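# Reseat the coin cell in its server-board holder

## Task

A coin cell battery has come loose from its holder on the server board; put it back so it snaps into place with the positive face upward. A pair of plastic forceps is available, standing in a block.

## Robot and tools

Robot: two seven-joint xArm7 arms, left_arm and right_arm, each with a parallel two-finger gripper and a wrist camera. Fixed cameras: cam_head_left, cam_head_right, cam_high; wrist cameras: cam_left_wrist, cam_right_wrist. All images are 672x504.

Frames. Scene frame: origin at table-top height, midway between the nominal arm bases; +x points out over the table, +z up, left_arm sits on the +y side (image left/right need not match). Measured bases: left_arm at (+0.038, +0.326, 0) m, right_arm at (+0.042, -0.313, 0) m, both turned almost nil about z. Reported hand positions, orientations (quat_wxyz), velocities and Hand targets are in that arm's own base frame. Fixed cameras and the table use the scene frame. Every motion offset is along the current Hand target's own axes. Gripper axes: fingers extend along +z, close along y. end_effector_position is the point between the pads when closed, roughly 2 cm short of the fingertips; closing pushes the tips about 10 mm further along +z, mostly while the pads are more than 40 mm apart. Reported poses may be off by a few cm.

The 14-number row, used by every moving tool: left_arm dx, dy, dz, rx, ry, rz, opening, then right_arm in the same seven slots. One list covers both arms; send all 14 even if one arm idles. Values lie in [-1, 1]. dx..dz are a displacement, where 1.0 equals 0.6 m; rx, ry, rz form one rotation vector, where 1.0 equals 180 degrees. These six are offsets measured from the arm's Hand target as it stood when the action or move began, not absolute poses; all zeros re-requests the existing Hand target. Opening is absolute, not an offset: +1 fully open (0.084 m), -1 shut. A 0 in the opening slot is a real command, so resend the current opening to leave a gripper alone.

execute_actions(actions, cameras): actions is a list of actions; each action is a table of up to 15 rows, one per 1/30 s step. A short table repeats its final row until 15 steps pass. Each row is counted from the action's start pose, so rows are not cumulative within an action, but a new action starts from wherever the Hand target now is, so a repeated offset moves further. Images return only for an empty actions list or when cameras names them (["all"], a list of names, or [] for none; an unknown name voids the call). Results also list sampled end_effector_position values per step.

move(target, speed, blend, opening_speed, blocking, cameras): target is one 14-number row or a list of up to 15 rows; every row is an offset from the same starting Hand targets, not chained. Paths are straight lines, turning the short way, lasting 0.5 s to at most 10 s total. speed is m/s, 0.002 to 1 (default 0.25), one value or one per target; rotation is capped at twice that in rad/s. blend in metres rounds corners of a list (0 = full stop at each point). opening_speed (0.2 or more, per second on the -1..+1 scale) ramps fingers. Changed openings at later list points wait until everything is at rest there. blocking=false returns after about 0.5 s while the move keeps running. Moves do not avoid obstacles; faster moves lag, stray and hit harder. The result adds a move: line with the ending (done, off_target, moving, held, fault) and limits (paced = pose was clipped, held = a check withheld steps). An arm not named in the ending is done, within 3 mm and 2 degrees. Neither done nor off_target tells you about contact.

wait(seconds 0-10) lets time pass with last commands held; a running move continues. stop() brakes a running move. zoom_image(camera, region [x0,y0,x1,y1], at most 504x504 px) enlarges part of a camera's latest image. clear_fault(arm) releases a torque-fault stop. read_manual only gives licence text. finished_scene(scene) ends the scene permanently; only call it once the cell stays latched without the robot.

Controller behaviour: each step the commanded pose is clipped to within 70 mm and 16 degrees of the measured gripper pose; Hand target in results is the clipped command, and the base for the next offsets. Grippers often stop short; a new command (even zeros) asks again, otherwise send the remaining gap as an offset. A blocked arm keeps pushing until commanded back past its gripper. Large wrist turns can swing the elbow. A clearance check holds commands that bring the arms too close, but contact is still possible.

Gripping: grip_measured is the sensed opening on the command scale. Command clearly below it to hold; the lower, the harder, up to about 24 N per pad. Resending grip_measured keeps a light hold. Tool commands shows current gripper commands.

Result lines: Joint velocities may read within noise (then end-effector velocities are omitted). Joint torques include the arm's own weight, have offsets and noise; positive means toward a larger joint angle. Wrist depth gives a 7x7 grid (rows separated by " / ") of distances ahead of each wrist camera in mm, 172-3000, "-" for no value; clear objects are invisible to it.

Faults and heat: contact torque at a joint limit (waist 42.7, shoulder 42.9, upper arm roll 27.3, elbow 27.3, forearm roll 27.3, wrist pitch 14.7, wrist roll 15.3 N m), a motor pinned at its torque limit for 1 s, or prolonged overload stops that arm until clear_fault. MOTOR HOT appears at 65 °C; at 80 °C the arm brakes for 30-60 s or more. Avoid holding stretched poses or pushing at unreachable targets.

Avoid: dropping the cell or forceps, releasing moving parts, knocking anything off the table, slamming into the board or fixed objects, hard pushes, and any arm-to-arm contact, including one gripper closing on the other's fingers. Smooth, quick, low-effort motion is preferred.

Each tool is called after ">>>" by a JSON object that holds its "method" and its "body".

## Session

>>> {"method": "execute_actions", "body": {"actions": []}}

Scene clock: 0.00 s.
left_arm: end_effector_position=(+0.2002, -0.0389, +0.2879) grip_measured=+1.00 end_effector_quat_wxyz=(+0.002, +0.636, +0.771, -0.007) | right_arm: end_effector_position=(+0.3620, +0.5153, +0.2850) grip_measured=+1.00 end_effector_quat_wxyz=(-0.481, +0.576, +0.601, +0.274)
Joint positions: left_arm=[0.256 -1.033 -0.253 0.563 -0.229 1.589 -1.64 0.084] | right_arm=[0.854 0.279 -0.207 1.269 1.452 1.092 -1.785 0.084]
Joint velocities: within noise
Joint torques (N m): no reading
Motor temperatures (°C): left_arm=[28 37 29 32 30 38 27] | right_arm=[28 31 35 37 31 31 32]
Wrist depth (mm): cam_left_wrist=[416 415 414 414 413 413 411 / 415 415 415 413 413 412 412 / 252 405 415 415 415 414 412 / 242 384 416 415 415 414 413 / 300 415 415 415 415 414 414 / 417 417 416 416 414 414 413 / 418 418 418 416 416 415 414] | cam_right_wrist=[2397 2389 2309 2242 2220 2145 2093 / 195 2547 2372 1974 1799 2242 2178 / 194 216 1991 1940 1872 2364 2286 / 201 224 2805 2002 1968 2422 2431 / - 240 2749 2125 2074 2062 2062 / 2294 756 708 663 622 588 556 / 675 626 599 559 536 511 492]
Hand target: left_arm +0.2002, -0.0389, +0.2879; +0.002, +0.636, +0.771, -0.007 | right_arm +0.3620, +0.5153, +0.2850; -0.481, +0.576, +0.601, +0.274
Tool commands: left_gripper/opening=+1.0 right_gripper/opening=+1.0

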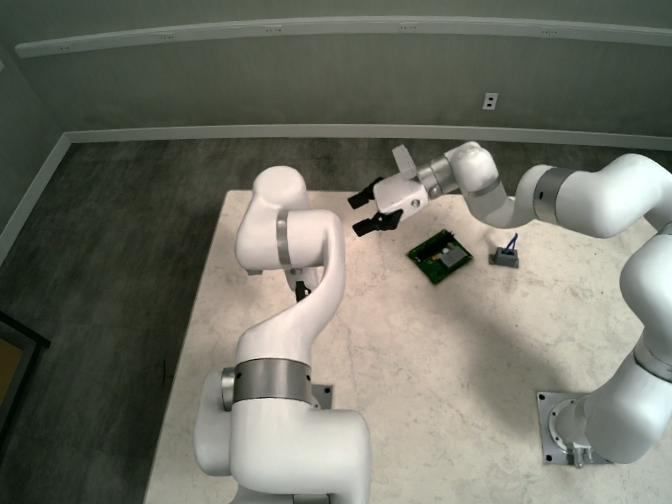

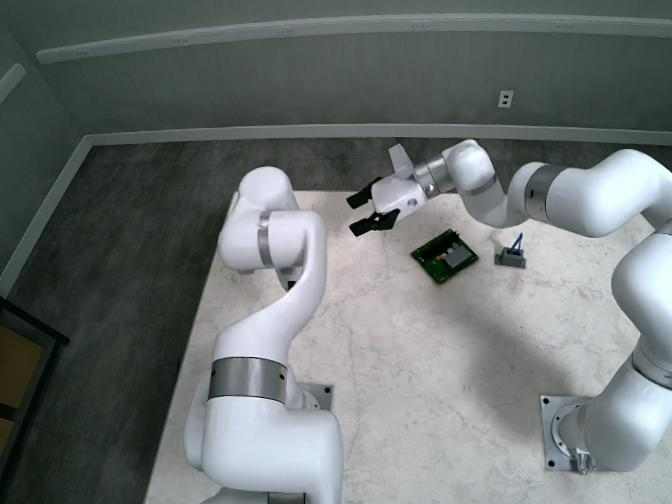

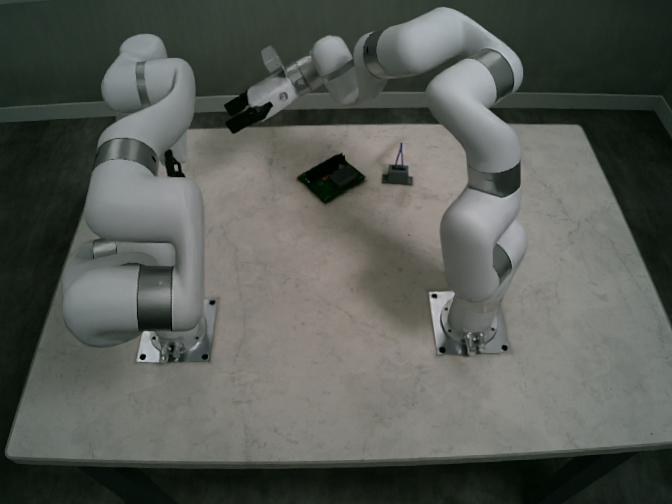

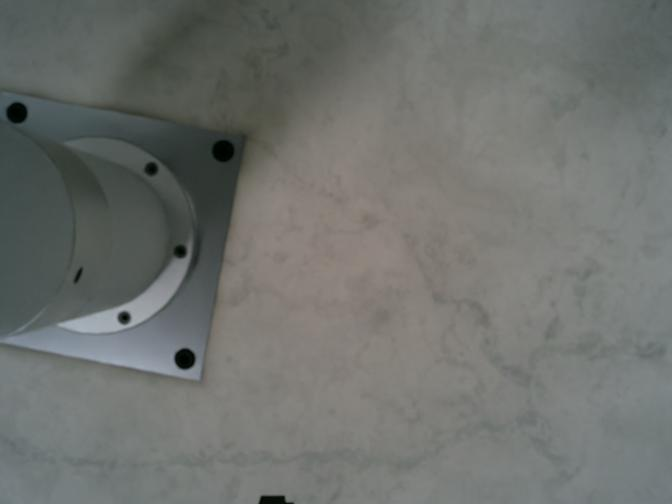

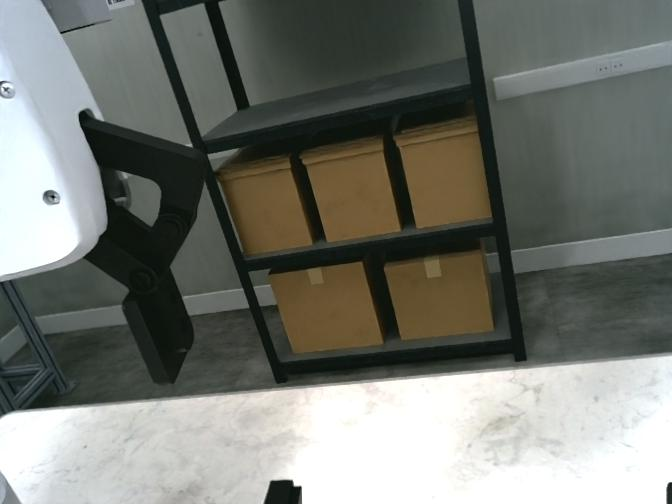

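>>> {"method": "zoom_image", "body": {"camera": "cam_head_left", "region": [395, 215, 535, 295]}}

>>> {"method": "zoom_image", "body": {"camera": "cam_head_left", "region": [400, 220, 480, 290]}}

Scaled by 3.600 from the camera's 672x504 image, which has a finer 960x720 frame.

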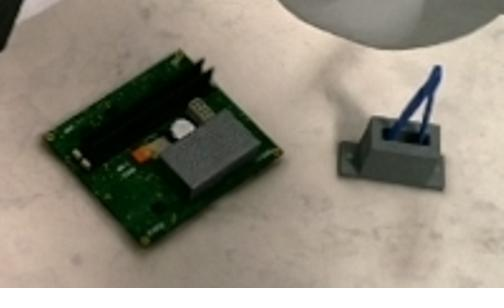

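Scaled by 6.300 from the camera's 672x504 image, which has a finer 960x720 frame.

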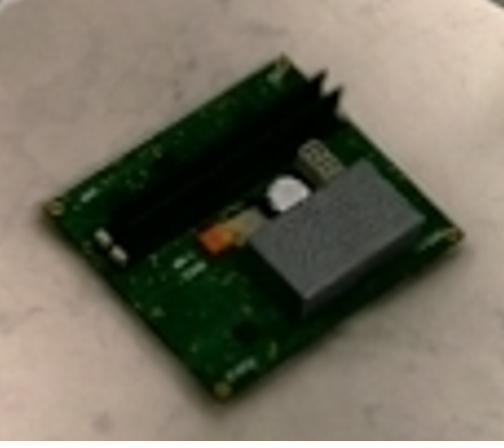

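>>> {"method": "move", "body": {"target": [0,0,0,0,0,0,1,-0.321,-0.0015,-0.5915,-0.359,-0.204,0.448,1], "speed": 0.4, "cameras": ["cam_right_wrist","cam_high"]}}

Scene clock: 12.27 s.
left_arm: end_effector_position=(+0.2002, -0.0389, +0.2879) grip_measured=+1.00 end_effector_quat_wxyz=(+0.002, +0.636, +0.771, -0.007) | right_arm: end_effector_position=(+0.4300, +0.1188, +0.2507) grip_measured=+1.00 end_effector_quat_wxyz=(+0.001, +1.000, +0.000, +0.001)
Joint positions: left_arm=[0.256 -1.033 -0.253 0.563 -0.229 1.589 -1.64 0.084] | right_arm=[0.539 -0.099 -0.258 1.076 -0.03 1.171 0.294 0.084]
Joint torques (N m): left_arm=[0.25 3.31 3.25 18.38 0.25 -1.82 0.03] | right_arm=[-3.1 -14.52 -0.54 13.22 -1.3 -1.19 0.58]
Wrist depth (mm): cam_left_wrist=[415 415 414 413 413 412 412 / 415 415 415 414 414 413 413 / 253 406 416 414 414 413 412 / 242 384 415 415 415 414 413 / 300 415 415 416 415 413 413 / 418 417 417 416 415 415 413 / 418 417 416 417 414 415 413] | cam_right_wrist=[379 378 378 378 378 377 377 / 379 379 378 378 378 378 377 / 379 379 379 378 378 378 377 / 379 367 379 379 378 378 378 / 364 366 380 379 379 378 378 / 369 344 380 380 380 379 379 / 381 381 380 380 380 380 380]
Hand target: left_arm +0.2002, -0.0389, +0.2879; +0.002, +0.636, +0.771, -0.007 | right_arm +0.4300, +0.1188, +0.2507; +0.001, +1.000, +0.000, +0.001
Off the commanded pose: left_arm 0.000 m, 0 deg | right_arm 0.000 m, 0 deg.
move: done
Images, in order (width x height): cam_high 672x504, cam_right_wrist 672x504.

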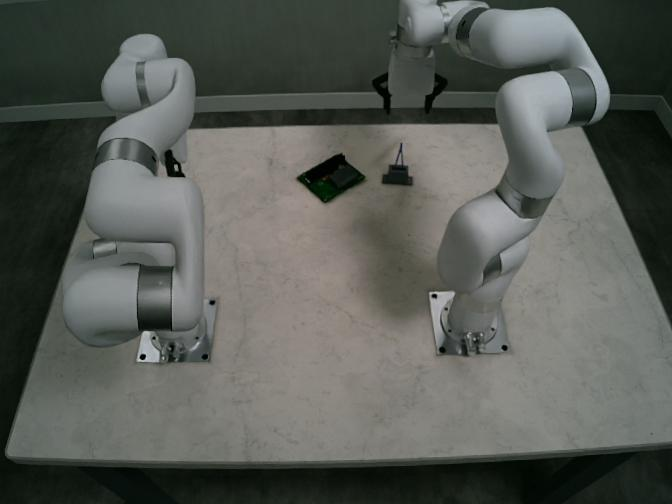

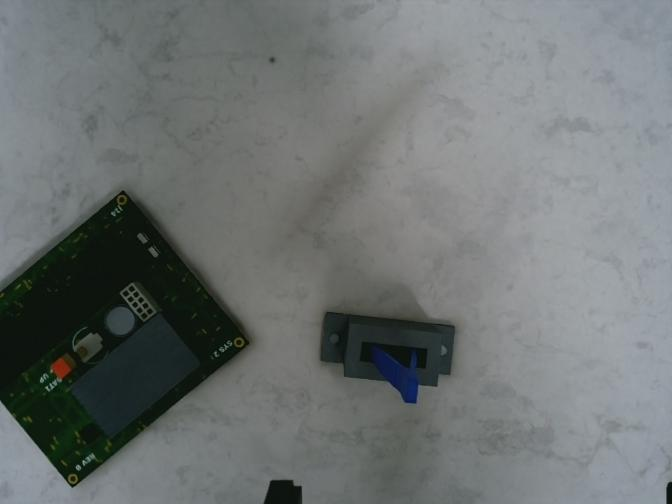

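>>> {"method": "zoom_image", "body": {"camera": "cam_right_wrist", "region": [50, 260, 190, 390]}}

>>> {"method": "zoom_image", "body": {"camera": "cam_right_wrist", "region": [310, 300, 470, 420]}}

Scaled by 3.600 from the camera's 672x504 image, which has a finer 960x720 frame.

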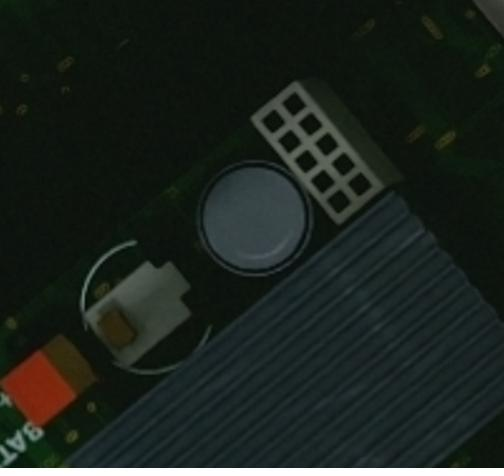

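Scaled by 3.150 from the camera's 672x504 image, which has a finer 960x720 frame.

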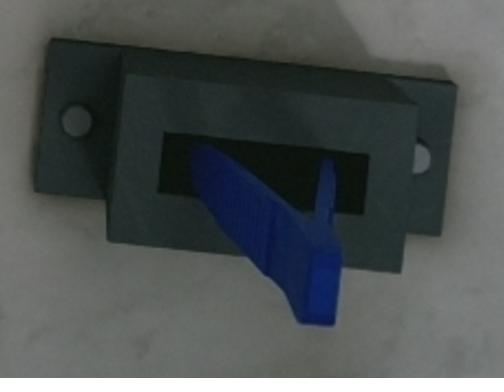

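>>> {"method": "move", "body": {"target": [0,0,0,0,0,0,1,0.0165,-0.0077,0.125,0,0,0.031,1], "speed": 0.25, "cameras": ["cam_right_wrist"]}}

>>> {"method": "zoom_image", "body": {"camera": "cam_right_wrist", "region": [300, 340, 500, 504]}}

Scene clock: 25.07 s.
left_arm: end_effector_position=(+0.2002, -0.0389, +0.2879) grip_measured=+1.00 end_effector_quat_wxyz=(+0.002, +0.636, +0.771, -0.007) | right_arm: end_effector_position=(+0.4400, +0.1233, +0.1758) grip_measured=+1.00 end_effector_quat_wxyz=(+0.001, +0.999, -0.049, +0.001)
Joint positions: left_arm=[0.256 -1.033 -0.253 0.563 -0.229 1.589 -1.64 0.084] | right_arm=[0.535 0.01 -0.262 0.972 0.001 0.961 0.371 0.084]
Joint torques (N m): left_arm=[-0.21 3.01 3.38 18.16 0.09 -1.71 0.12] | right_arm=[-3.03 -16.61 -1.09 10.34 1.32 -2.15 0.58]
Wrist depth (mm): cam_left_wrist=[415 415 414 414 413 412 411 / 415 416 415 413 414 413 412 / 252 405 415 414 414 414 412 / 242 384 416 415 414 412 413 / 300 414 416 414 415 414 413 / 417 417 417 416 415 414 413 / 418 418 416 416 416 415 413] | cam_right_wrist=[304 303 303 303 303 304 303 / 304 304 304 303 304 303 303 / 305 304 304 304 304 303 303 / 294 305 305 304 304 304 304 / 281 293 305 304 304 305 304 / 289 285 305 305 261 305 304 / 270 293 305 305 305 305 305]
Hand target: left_arm +0.2002, -0.0389, +0.2879; +0.002, +0.636, +0.771, -0.007 | right_arm +0.4400, +0.1233, +0.1757; +0.001, +0.999, -0.049, +0.001
Off the commanded pose: left_arm 0.000 m, 0 deg | right_arm 0.000 m, 0 deg.
move: done
Images, in order (width x height): cam_right_wrist 672x504.

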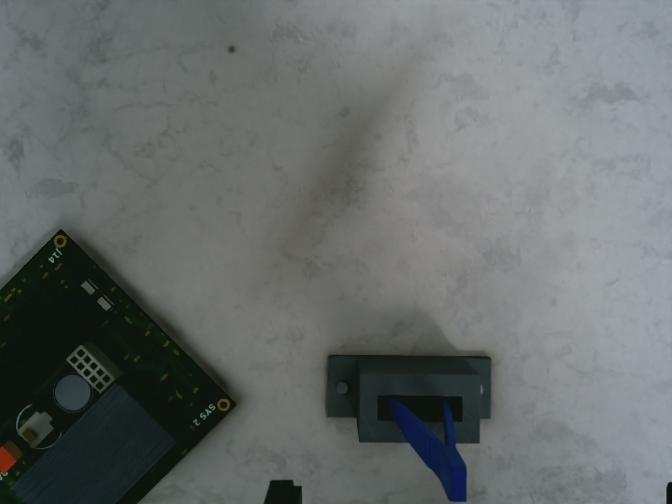

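Scaled by 2.520 from the camera's 672x504 image, which has a finer 960x720 frame.

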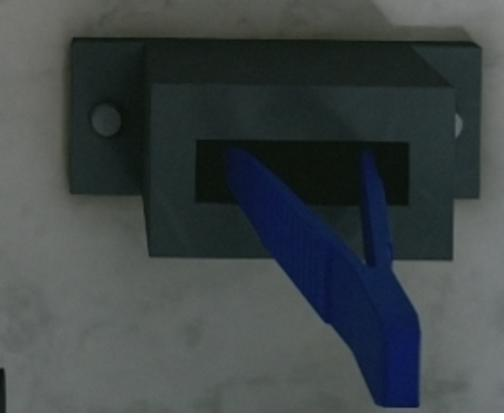

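>>> {"method": "move", "body": {"target": [[0,0,0,0,0,0,1,0.0,-0.0022,0.148,0,0,0,1],[0,0,0,0,0,0,1,0.0,-0.0022,0.148,0,0,0,-0.7],[0,0,0,0,0,0,1,0.0,-0.0022,-0.03,0,0,0,-0.7]], "speed": 0.2, "opening_speed": 1.2, "cameras": ["cam_right_wrist","cam_head_left"]}}

>>> {"method": "zoom_image", "body": {"camera": "cam_right_wrist", "region": [372, 404, 572, 504]}}

>>> {"method": "zoom_image", "body": {"camera": "cam_head_left", "region": [460, 180, 550, 280]}}

Scene clock: 33.07 s.
left_arm: end_effector_position=(+0.2002, -0.0389, +0.2879) grip_measured=+1.00 end_effector_quat_wxyz=(+0.002, +0.636, +0.771, -0.007) | right_arm: end_effector_position=(+0.4401, +0.1246, +0.1937) grip_measured=-0.72 end_effector_quat_wxyz=(+0.001, +0.999, -0.049, +0.001)
Joint positions: left_arm=[0.256 -1.033 -0.253 0.563 -0.229 1.589 -1.64 0.084] | right_arm=[0.539 -0.01 -0.261 1.003 -0.005 1.013 0.378 0.012]
Joint torques (N m): left_arm=[-0.08 3.32 3.45 18.34 -0.1 -1.78 0.03] | right_arm=[2.75 -19.63 1.29 12.91 -1.22 -1.21 0.51]
Wrist depth (mm): cam_left_wrist=[415 414 414 414 412 412 411 / 415 415 415 415 413 414 412 / 252 406 415 414 414 413 412 / 242 384 415 414 414 413 413 / 300 416 415 415 415 414 414 / 418 417 417 415 415 414 414 / 417 418 417 416 415 414 414] | cam_right_wrist=[322 322 321 321 321 321 320 / 321 322 322 321 321 321 321 / 322 322 321 321 321 322 320 / 323 322 322 322 321 322 322 / 300 311 322 322 322 322 321 / 310 294 322 322 279 322 322 / 289 311 323 323 323 323 323]
Hand target: left_arm +0.2002, -0.0389, +0.2879; +0.002, +0.636, +0.771, -0.007 | right_arm +0.4401, +0.1246, +0.1937; +0.001, +0.999, -0.049, +0.001
Off the commanded pose: left_arm 0.000 m, 0 deg | right_arm 0.000 m, 0 deg.
move: done
Images, in order (width x height): cam_head_left 672x504, cam_right_wrist 672x504.

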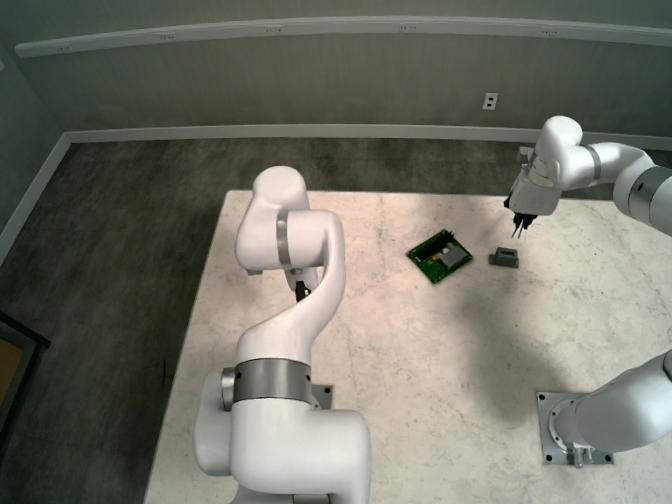

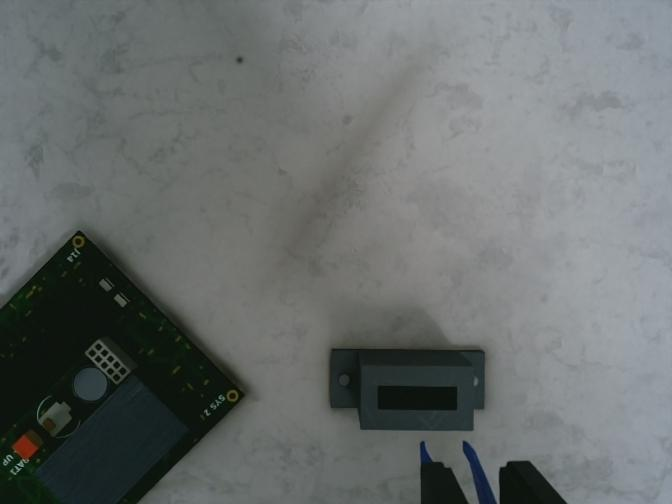

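Scaled by 2.520 from the camera's 672x504 image, which has a finer 960x720 frame.

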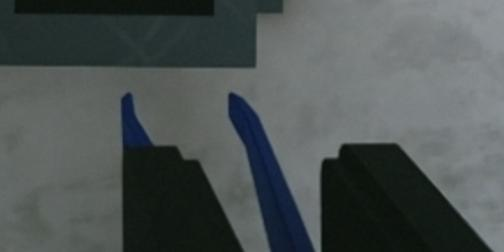

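Scaled by 5.040 from the camera's 672x504 image, which has a finer 960x720 frame.

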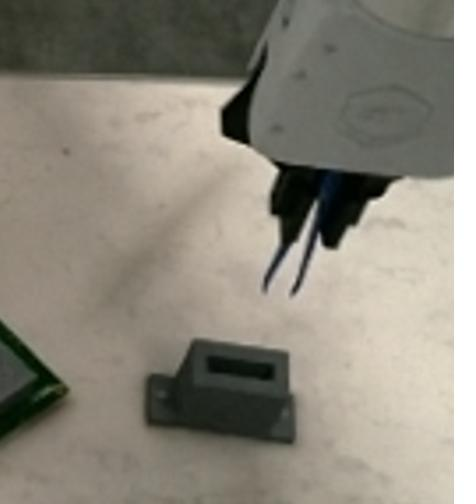

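>>> {"method": "move", "body": {"target": [-0.378,0.145,0.313,-0.288,0.076,0.805,1,0.003,-0.2538,0.0562,0,0,0.255,-0.65], "speed": 0.3, "opening_speed": 0.3, "cameras": ["cam_right_wrist","cam_left_wrist","cam_high"]}}

>>> {"method": "zoom_image", "body": {"camera": "cam_right_wrist", "region": [372, 354, 522, 504]}}

>>> {"method": "zoom_image", "body": {"camera": "cam_left_wrist", "region": [270, 150, 400, 330]}}

Scene clock: 48.57 s.
left_arm: end_effector_position=(+0.3276, -0.2476, +0.1022) grip_measured=+1.00 end_effector_quat_wxyz=(+0.149, +0.846, -0.409, +0.308) | right_arm: end_effector_position=(+0.4569, +0.2760, +0.1598) grip_measured=-0.67 end_effector_quat_wxyz=(+0.000, +0.901, -0.435, +0.001)
Joint positions: left_arm=[-1.084 0.024 0.799 0.282 0.896 -0.514 -0.342 0.084] | right_arm=[0.711 0.275 -0.182 1.259 0.057 0.988 1.403 0.015]
Joint torques (N m): left_arm=[1.26 -11.64 0.9 13.4 1.41 -3.76 -0.54] | right_arm=[2.69 -22.76 -1.18 12.77 0.69 -1.11 0.59]
Wrist depth (mm): cam_left_wrist=[1690 429 445 428 428 364 444 / 389 388 388 388 388 372 387 / 353 353 327 312 334 353 353 / 317 317 293 293 293 316 316 / 293 294 248 275 279 293 293 / 267 268 260 260 262 267 267 / 246 251 251 251 251 250 251] | cam_right_wrist=[- 289 288 289 288 287 287 / 288 288 289 288 288 288 288 / 289 288 288 288 288 288 274 / 289 289 288 288 288 288 288 / 289 289 289 276 276 288 288 / 289 288 289 266 263 277 288 / 289 289 288 267 251 276 288]
Hand target: left_arm +0.3277, -0.2476, +0.1022; +0.149, +0.846, -0.409, +0.308 | right_arm +0.4569, +0.2759, +0.1598; +0.000, +0.901, -0.435, +0.001
Off the commanded pose: left_arm 0.000 m, 0 deg | right_arm 0.000 m, 0 deg.
move: done
Images, in order (width x height): cam_high 672x504, cam_left_wrist 672x504, cam_right_wrist 672x504.

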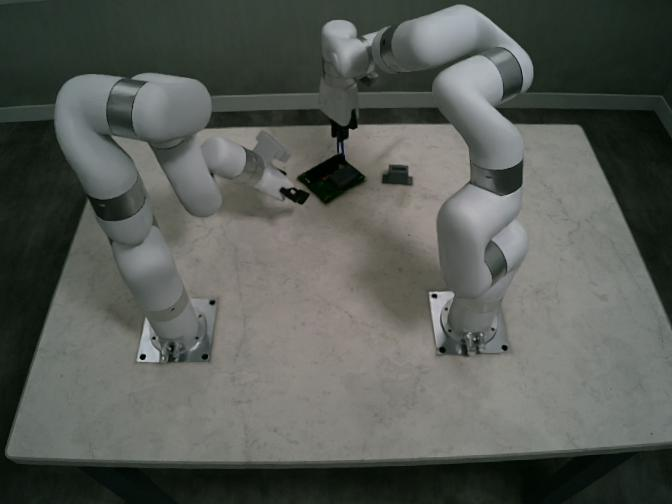

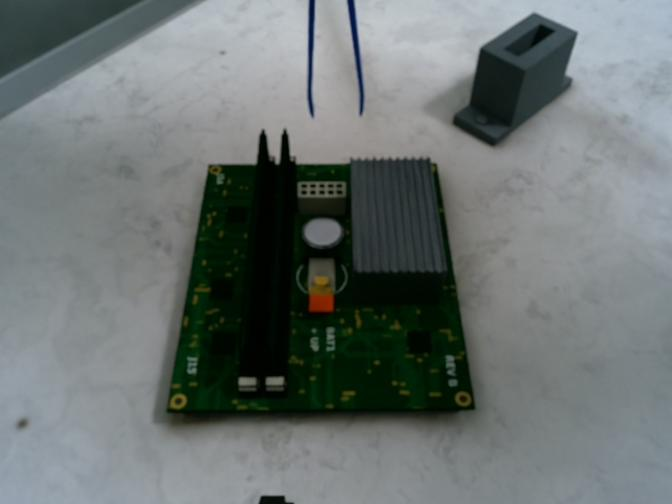

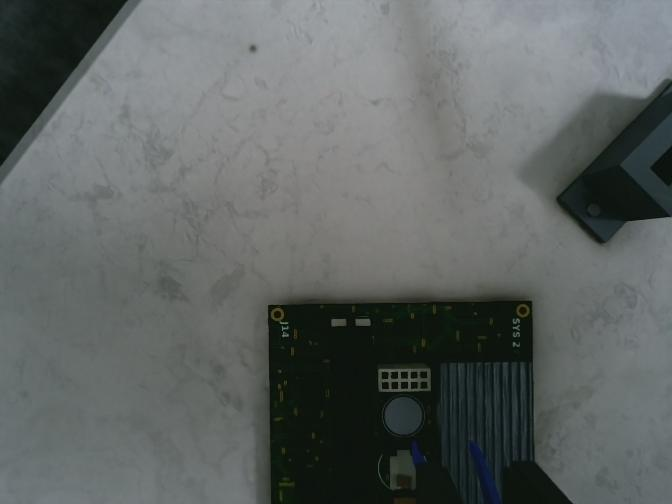

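Scaled by 3.360 from the camera's 672x504 image, which has a finer 960x720 frame.

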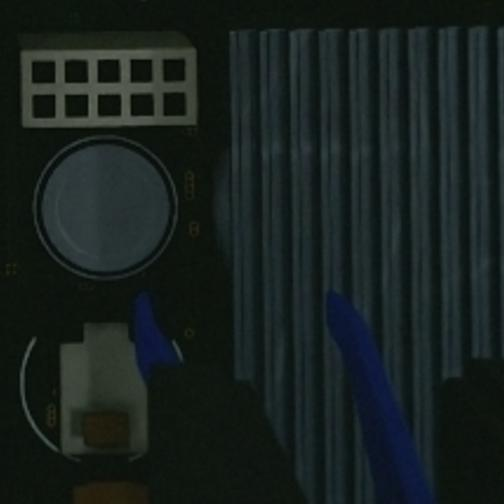

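Scaled by 2.800 from the camera's 672x504 image, which has a finer 960x720 frame.

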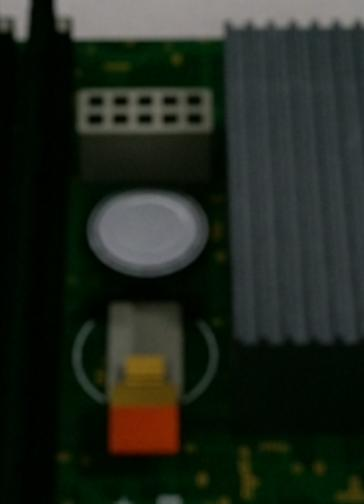

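>>> {"method": "move", "body": {"target": [0,0,0,0,0,0,1,-0.0078,-0.012,0.04,0,0,0,-0.62], "speed": 0.12, "opening_speed": 0.3, "cameras": ["cam_right_wrist","cam_left_wrist"]}}

>>> {"method": "zoom_image", "body": {"camera": "cam_right_wrist", "region": [372, 354, 522, 504]}}

>>> {"method": "zoom_image", "body": {"camera": "cam_left_wrist", "region": [270, 150, 400, 330]}}

Scene clock: 57.07 s.
left_arm: end_effector_position=(+0.3276, -0.2476, +0.1022) grip_measured=+1.00 end_effector_quat_wxyz=(+0.149, +0.846, -0.409, +0.308) | right_arm: end_effector_position=(+0.4596, +0.2840, +0.1358) grip_measured=-0.64 end_effector_quat_wxyz=(+0.000, +0.901, -0.435, +0.001)
Joint positions: left_arm=[-1.084 0.024 0.799 0.282 0.896 -0.514 -0.342 0.084] | right_arm=[0.714 0.327 -0.175 1.258 0.067 0.936 1.407 0.016]
Joint torques (N m): left_arm=[1.51 -11.58 0.92 13.65 1.31 -3.71 -0.62] | right_arm=[2.73 -23.51 -0.16 12.48 1.34 -2.08 0.66]
Wrist depth (mm): cam_left_wrist=[1669 414 414 415 429 364 444 / 388 388 400 387 387 371 386 / 354 353 336 308 333 353 353 / 317 317 293 293 293 316 316 / 294 294 248 275 279 293 293 / 268 268 260 260 261 267 267 / 246 251 251 251 250 251 250] | cam_right_wrist=[264 264 264 264 264 264 264 / 265 265 265 264 264 264 264 / 265 264 264 264 264 264 258 / 265 265 265 264 264 264 264 / 265 264 264 253 252 252 264 / 265 265 265 252 241 228 264 / 265 265 265 - 252 229 264]
Hand target: left_arm +0.3276, -0.2476, +0.1022; +0.149, +0.846, -0.409, +0.308 | right_arm +0.4596, +0.2841, +0.1358; +0.000, +0.901, -0.435, +0.001
Off the commanded pose: left_arm 0.000 m, 0 deg | right_arm 0.000 m, 0 deg.
move: done
Images, in order (width x height): cam_left_wrist 672x504, cam_right_wrist 672x504.

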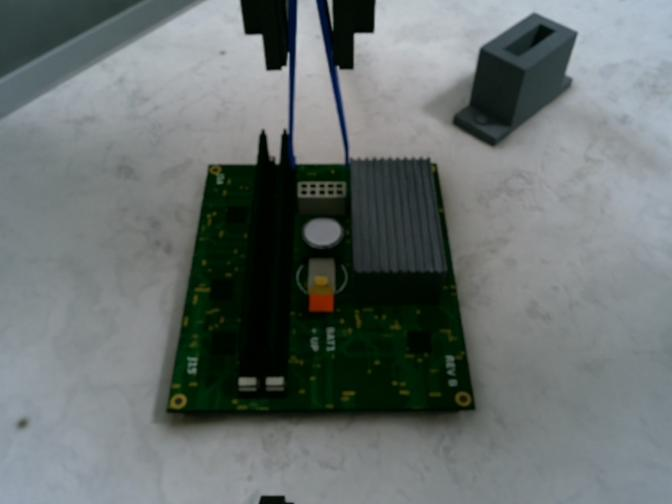

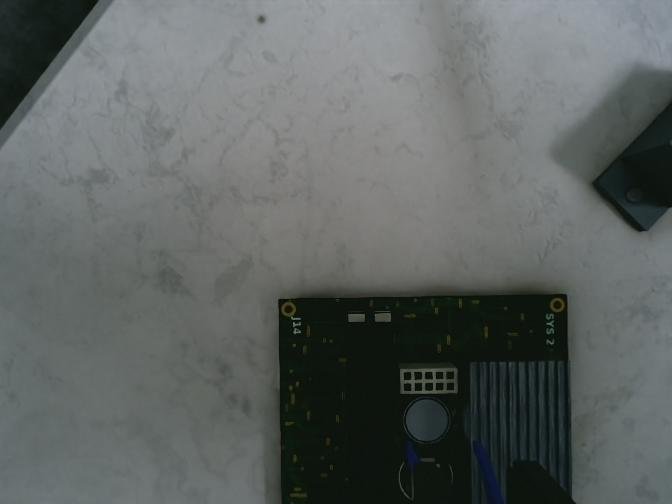

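Scaled by 3.360 from the camera's 672x504 image, which has a finer 960x720 frame.

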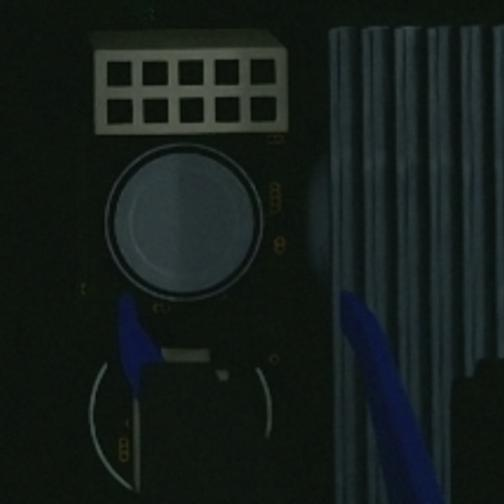

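Scaled by 2.800 from the camera's 672x504 image, which has a finer 960x720 frame.

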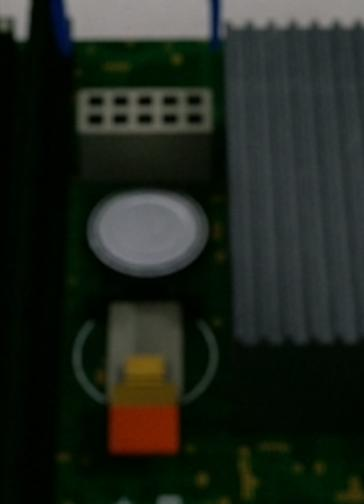

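>>> {"method": "move", "body": {"target": [0,0,0,0,0,0,1,0,-0.0006,0.0625,0,0,0,-0.62], "speed": 0.08, "cameras": ["cam_right_wrist","cam_left_wrist"]}}

>>> {"method": "zoom_image", "body": {"camera": "cam_right_wrist", "region": [372, 374, 502, 504]}}

>>> {"method": "zoom_image", "body": {"camera": "cam_left_wrist", "region": [280, 170, 370, 280]}}

Scene clock: 61.10 s.
left_arm: end_effector_position=(+0.3276, -0.2476, +0.1022) grip_measured=+1.00 end_effector_quat_wxyz=(+0.149, +0.846, -0.409, +0.308) | right_arm: end_effector_position=(+0.4600, +0.2842, +0.0983) grip_measured=-0.64 end_effector_quat_wxyz=(+0.000, +0.901, -0.435, +0.001)
Joint positions: left_arm=[-1.084 0.024 0.799 0.282 0.896 -0.514 -0.342 0.084] | right_arm=[0.71 0.384 -0.169 1.223 0.082 0.845 1.397 0.016]
Joint torques (N m): left_arm=[1.47 -11.72 1.05 13.29 1.02 -3.63 -0.57] | right_arm=[-3.07 -24.2 -0.27 9.67 1.31 -2.1 -0.19]
Wrist depth (mm): cam_left_wrist=[1665 416 218 228 429 365 444 / 388 388 235 252 387 372 387 / 354 353 327 293 334 353 353 / 317 317 294 294 293 316 316 / 294 293 248 274 279 293 293 / 268 267 260 260 262 267 267 / 246 251 251 251 251 251 250] | cam_right_wrist=[227 227 227 227 227 227 226 / 227 227 227 227 227 227 227 / 227 227 227 227 227 227 226 / 227 227 227 227 227 227 227 / 227 227 227 215 215 215 227 / 227 227 227 214 206 191 227 / 227 227 227 - 212 191 227]
Hand target: left_arm +0.3276, -0.2476, +0.1022; +0.149, +0.846, -0.409, +0.308 | right_arm +0.4599, +0.2842, +0.0983; +0.000, +0.901, -0.435, +0.001
Off the commanded pose: left_arm 0.000 m, 0 deg | right_arm 0.000 m, 0 deg.
move: done
Images, in order (width x height): cam_left_wrist 672x504, cam_right_wrist 672x504.

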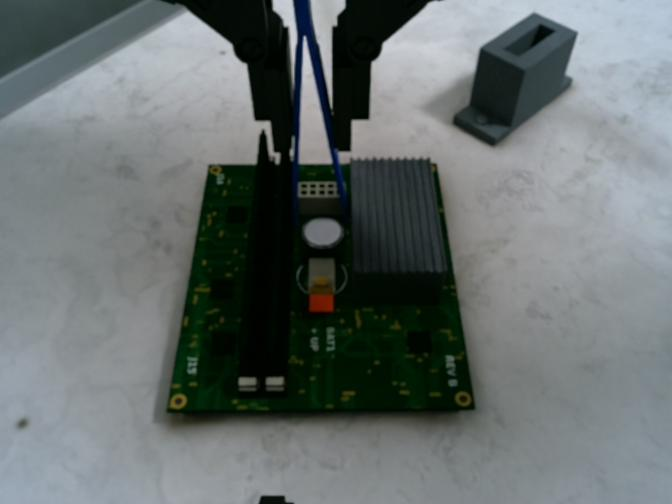

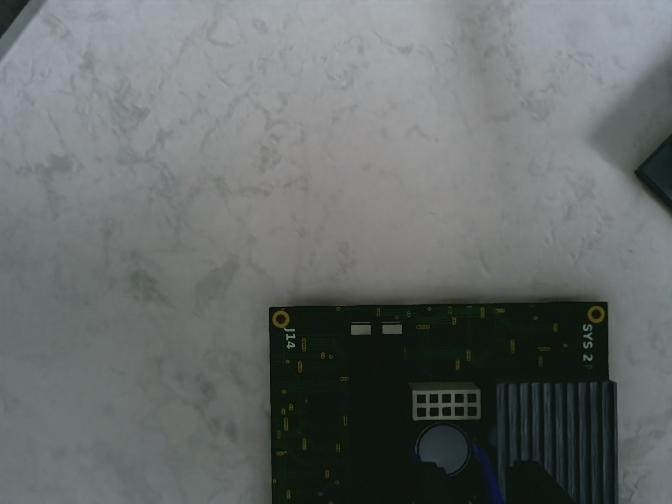

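Scaled by 3.877 from the camera's 672x504 image, which has a finer 960x720 frame.

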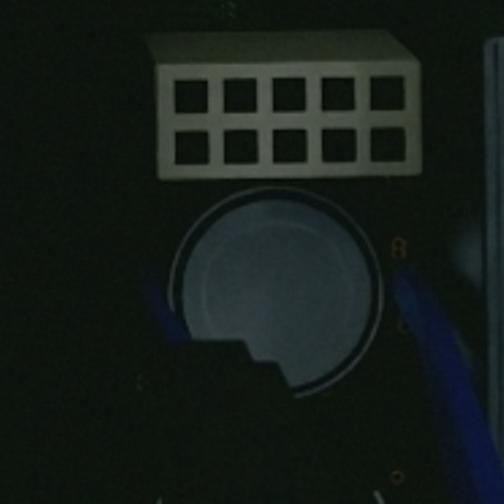

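Scaled by 4.582 from the camera's 672x504 image, which has a finer 960x720 frame.

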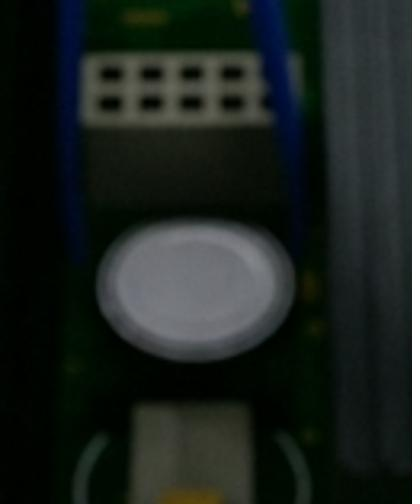

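>>> {"method": "move", "body": {"target": [[0,0,0,0,0,0,1,0,0.007,-0.003,0.0167,0,0,-0.62],[0,0,0,0,0,0,1,0,0.0073,0.0078,0.0167,0,0,-0.62]], "speed": 0.04, "cameras": ["cam_right_wrist","cam_left_wrist"]}}

>>> {"method": "zoom_image", "body": {"camera": "cam_right_wrist", "region": [372, 374, 502, 504]}}

>>> {"method": "zoom_image", "body": {"camera": "cam_left_wrist", "region": [280, 170, 370, 280]}}

Scene clock: 66.50 s.
left_arm: end_effector_position=(+0.3276, -0.2476, +0.1022) grip_measured=+1.00 end_effector_quat_wxyz=(+0.149, +0.846, -0.409, +0.308) | right_arm: end_effector_position=(+0.4565, +0.2815, +0.0936) grip_measured=-0.64 end_effector_quat_wxyz=(-0.023, +0.900, -0.434, +0.012)
Joint positions: left_arm=[-1.084 0.024 0.799 0.282 0.896 -0.514 -0.342 0.084] | right_arm=[0.709 0.349 -0.168 1.141 0.09 0.746 1.387 0.016]
Joint torques (N m): left_arm=[1.35 -11.47 1.17 13.44 1.08 -3.62 -0.39] | right_arm=[-3.08 -22.95 -0.09 9.59 1.3 -2.18 -0.29]
Wrist depth (mm): cam_left_wrist=[1677 414 210 224 415 364 444 / 388 388 - 237 387 371 387 / 354 354 327 300 333 353 352 / 317 316 293 293 293 316 316 / 294 293 248 275 279 293 293 / 268 267 260 260 262 267 267 / 246 251 251 251 251 251 251] | cam_right_wrist=[229 228 226 224 222 220 218 / 230 228 226 224 222 220 218 / 230 228 226 224 222 221 218 / 230 228 226 224 222 221 219 / 230 228 226 212 211 209 218 / 230 228 226 212 209 186 218 / 231 229 226 213 207 185 218]
Hand target: left_arm +0.3276, -0.2476, +0.1022; +0.149, +0.846, -0.409, +0.308 | right_arm +0.4565, +0.2815, +0.0936; -0.023, +0.900, -0.434, +0.012
Off the commanded pose: left_arm 0.000 m, 0 deg | right_arm 0.000 m, 0 deg.
move: done
Images, in order (width x height): cam_left_wrist 672x504, cam_right_wrist 672x504.

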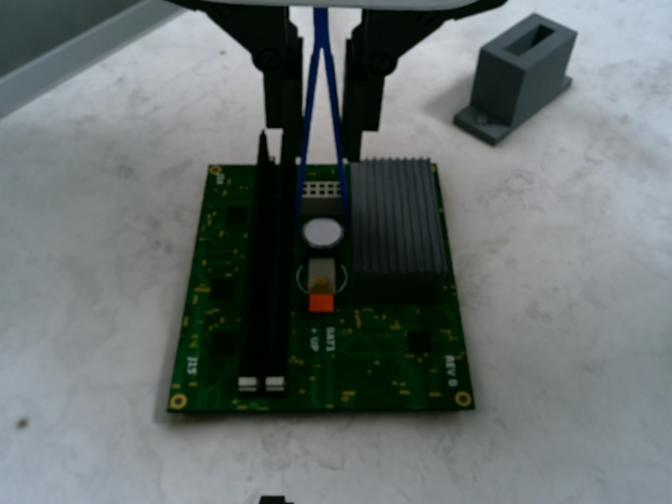

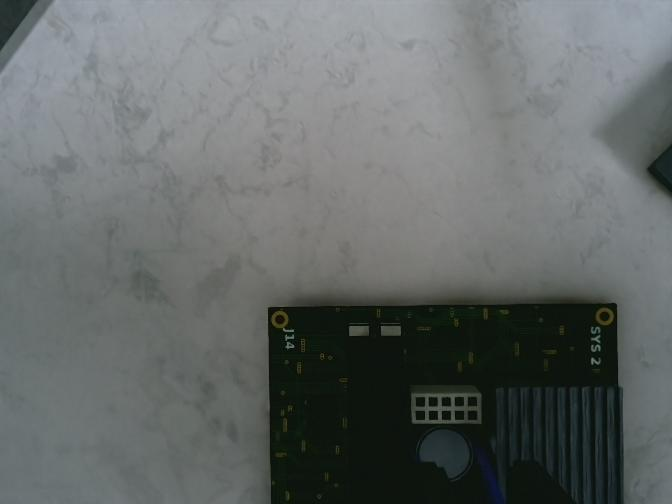

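Scaled by 3.877 from the camera's 672x504 image, which has a finer 960x720 frame.

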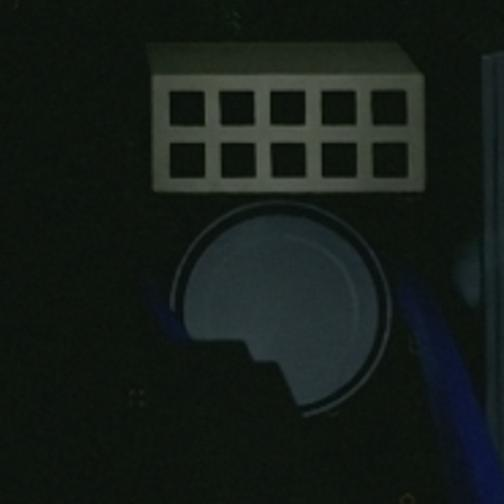

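Scaled by 4.582 from the camera's 672x504 image, which has a finer 960x720 frame.

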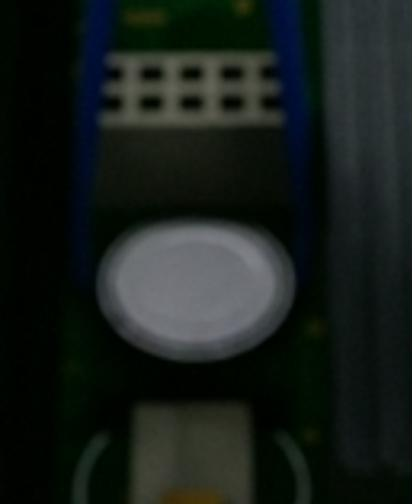

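>>> {"method": "move", "body": {"target": [[0,0,0,0,0,0,1,0,0,0.0003,0,0,0,-0.69],[0,0,0,0,0,0,1,0,0,-0.0135,0,0,0,-0.70]], "speed": 0.04, "opening_speed": 0.2, "cameras": ["cam_right_wrist","cam_left_wrist"]}}

>>> {"method": "zoom_image", "body": {"camera": "cam_right_wrist", "region": [372, 374, 502, 504]}}

>>> {"method": "zoom_image", "body": {"camera": "cam_left_wrist", "region": [280, 170, 370, 280]}}

Scene clock: 70.73 s.
left_arm: end_effector_position=(+0.3276, -0.2476, +0.1022) grip_measured=+1.00 end_effector_quat_wxyz=(+0.149, +0.846, -0.409, +0.308) | right_arm: end_effector_position=(+0.4562, +0.2812, +0.1017) grip_measured=-0.72 end_effector_quat_wxyz=(-0.023, +0.900, -0.434, +0.012)
Joint positions: left_arm=[-1.084 0.024 0.799 0.282 0.896 -0.514 -0.342 0.084] | right_arm=[0.711 0.334 -0.17 1.145 0.086 0.765 1.39 0.012]
Joint torques (N m): left_arm=[1.3 -12.06 0.96 13.52 1.29 -3.62 -0.46] | right_arm=[2.83 -26.13 -2.2 12.16 -1.16 -1.27 0.58]
Wrist depth (mm): cam_left_wrist=[1657 414 210 222 429 365 444 / 388 388 242 240 387 372 386 / 354 354 327 304 334 353 353 / 317 316 293 293 293 317 316 / 293 293 248 275 279 293 293 / 268 268 260 260 261 267 267 / 246 251 251 251 251 251 250] | cam_right_wrist=[237 236 234 232 230 228 226 / 238 236 234 232 230 228 226 / 238 236 234 232 230 228 227 / 238 236 235 232 230 228 226 / 239 236 234 221 218 217 226 / 238 236 234 221 208 192 226 / 239 236 234 221 211 192 226]
Hand target: left_arm +0.3276, -0.2476, +0.1022; +0.149, +0.846, -0.409, +0.308 | right_arm +0.4562, +0.2812, +0.1017; -0.023, +0.900, -0.434, +0.012
Off the commanded pose: left_arm 0.000 m, 0 deg | right_arm 0.000 m, 0 deg.
move: done
Images, in order (width x height): cam_left_wrist 672x504, cam_right_wrist 672x504.

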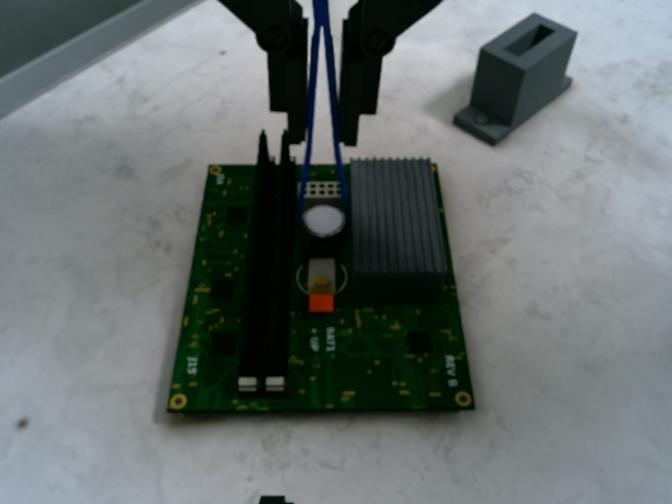

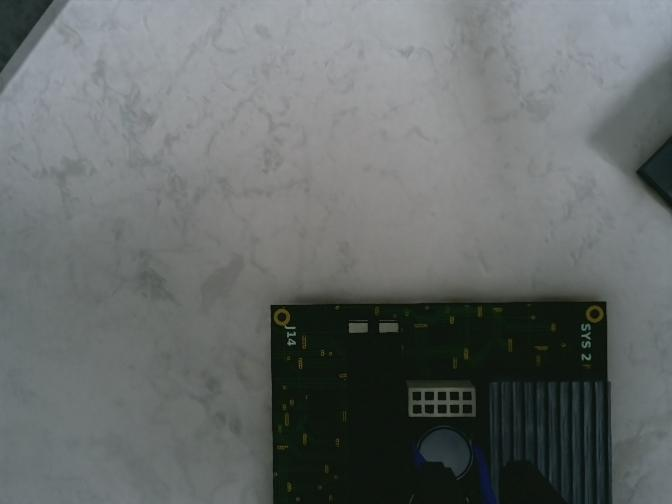

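Scaled by 3.877 from the camera's 672x504 image, which has a finer 960x720 frame.

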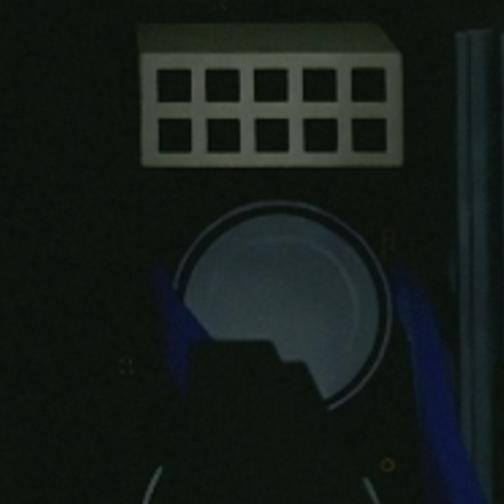

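Scaled by 4.582 from the camera's 672x504 image, which has a finer 960x720 frame.

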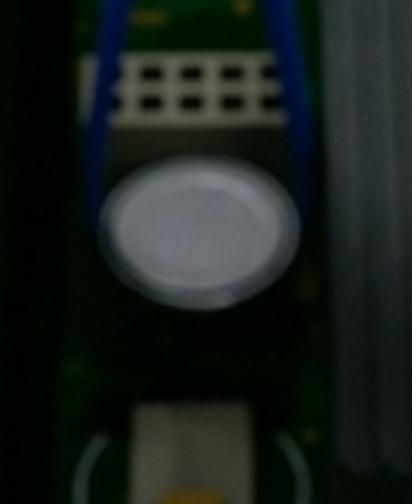

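>>> {"method": "execute_actions", "body": {"actions": [], "cameras": ["cam_left_wrist","cam_right_wrist"]}}

>>> {"method": "zoom_image", "body": {"camera": "cam_left_wrist", "region": [260, 150, 400, 330]}}

>>> {"method": "zoom_image", "body": {"camera": "cam_right_wrist", "region": [160, 150, 500, 504]}}

Scene clock: 82.43 s.
left_arm: end_effector_position=(+0.3276, -0.2476, +0.1022) grip_measured=+1.00 end_effector_quat_wxyz=(+0.149, +0.846, -0.409, +0.308) | right_arm: end_effector_position=(+0.4562, +0.2812, +0.1017) grip_measured=-0.72 end_effector_quat_wxyz=(-0.023, +0.900, -0.434, +0.012)
Joint positions: left_arm=[-1.084 0.024 0.799 0.282 0.896 -0.514 -0.342 0.084] | right_arm=[0.711 0.334 -0.17 1.145 0.086 0.765 1.39 0.012]
Joint velocities: within noise
Joint torques (N m): left_arm=[1.39 -11.6 0.89 13.4 1.24 -3.51 -0.46] | right_arm=[2.75 -26.28 -2.19 12 -1.21 -1.29 0.55]
Motor temperatures (°C): left_arm=[28 37 29 34 29 39 27] | right_arm=[28 32 35 39 31 31 32]
Wrist depth (mm): cam_left_wrist=[1677 415 210 222 428 364 444 / 389 387 242 240 388 372 387 / 354 353 327 304 334 353 353 / 317 316 294 293 293 316 316 / 294 293 248 275 279 293 293 / 268 268 260 260 261 267 267 / 246 251 251 251 251 251 251] | cam_right_wrist=[237 236 234 232 230 228 226 / 238 236 234 232 230 228 226 / 238 236 234 232 230 228 227 / 238 236 234 232 230 228 227 / 238 236 234 221 218 216 226 / 239 236 234 221 208 192 226 / 238 237 235 221 211 192 226]
Hand target: left_arm +0.3276, -0.2476, +0.1022; +0.149, +0.846, -0.409, +0.308 | right_arm +0.4562, +0.2812, +0.1017; -0.023, +0.900, -0.434, +0.012
Tool commands: left_gripper/opening=+1.0 right_gripper/opening=-0.7
Off the commanded pose: left_arm 0.000 m, 0 deg | right_arm 0.000 m, 0 deg.
Images, in order (width x height): cam_left_wrist 672x504, cam_right_wrist 672x504.

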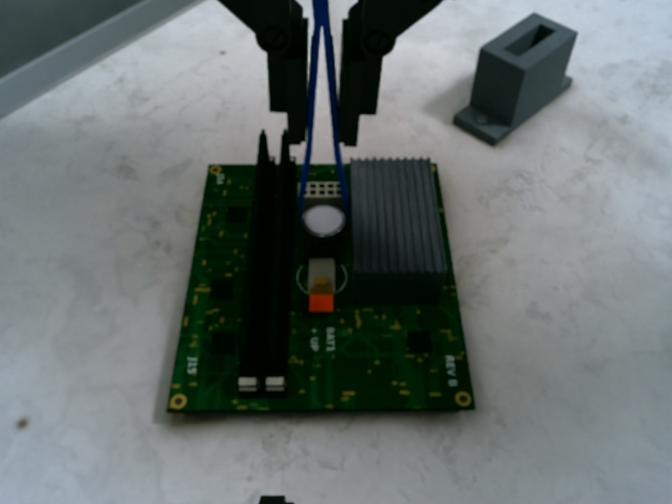

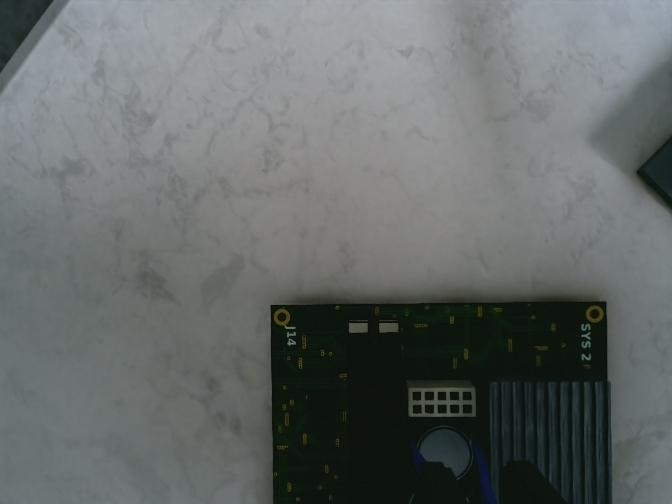

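Scaled by 2.800 from the camera's 672x504 image, which has a finer 960x720 frame.

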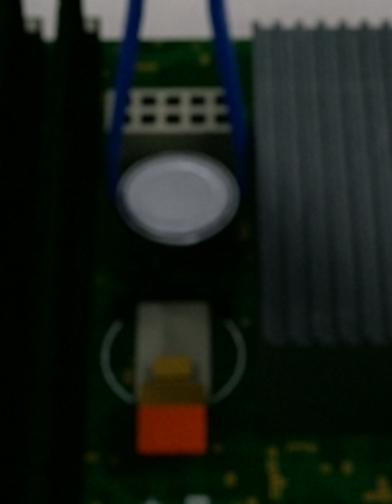

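Scaled by 1.424 from the camera's 672x504 image, which has a finer 960x720 frame.

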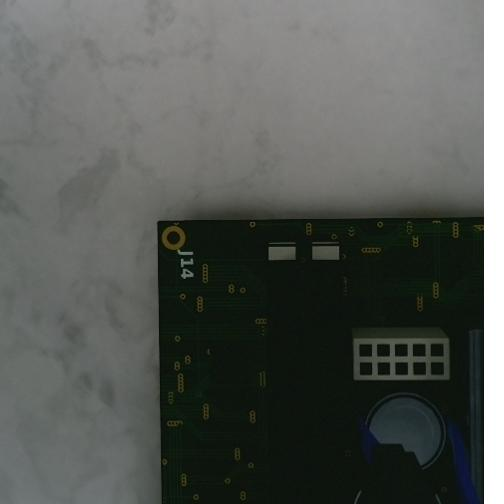

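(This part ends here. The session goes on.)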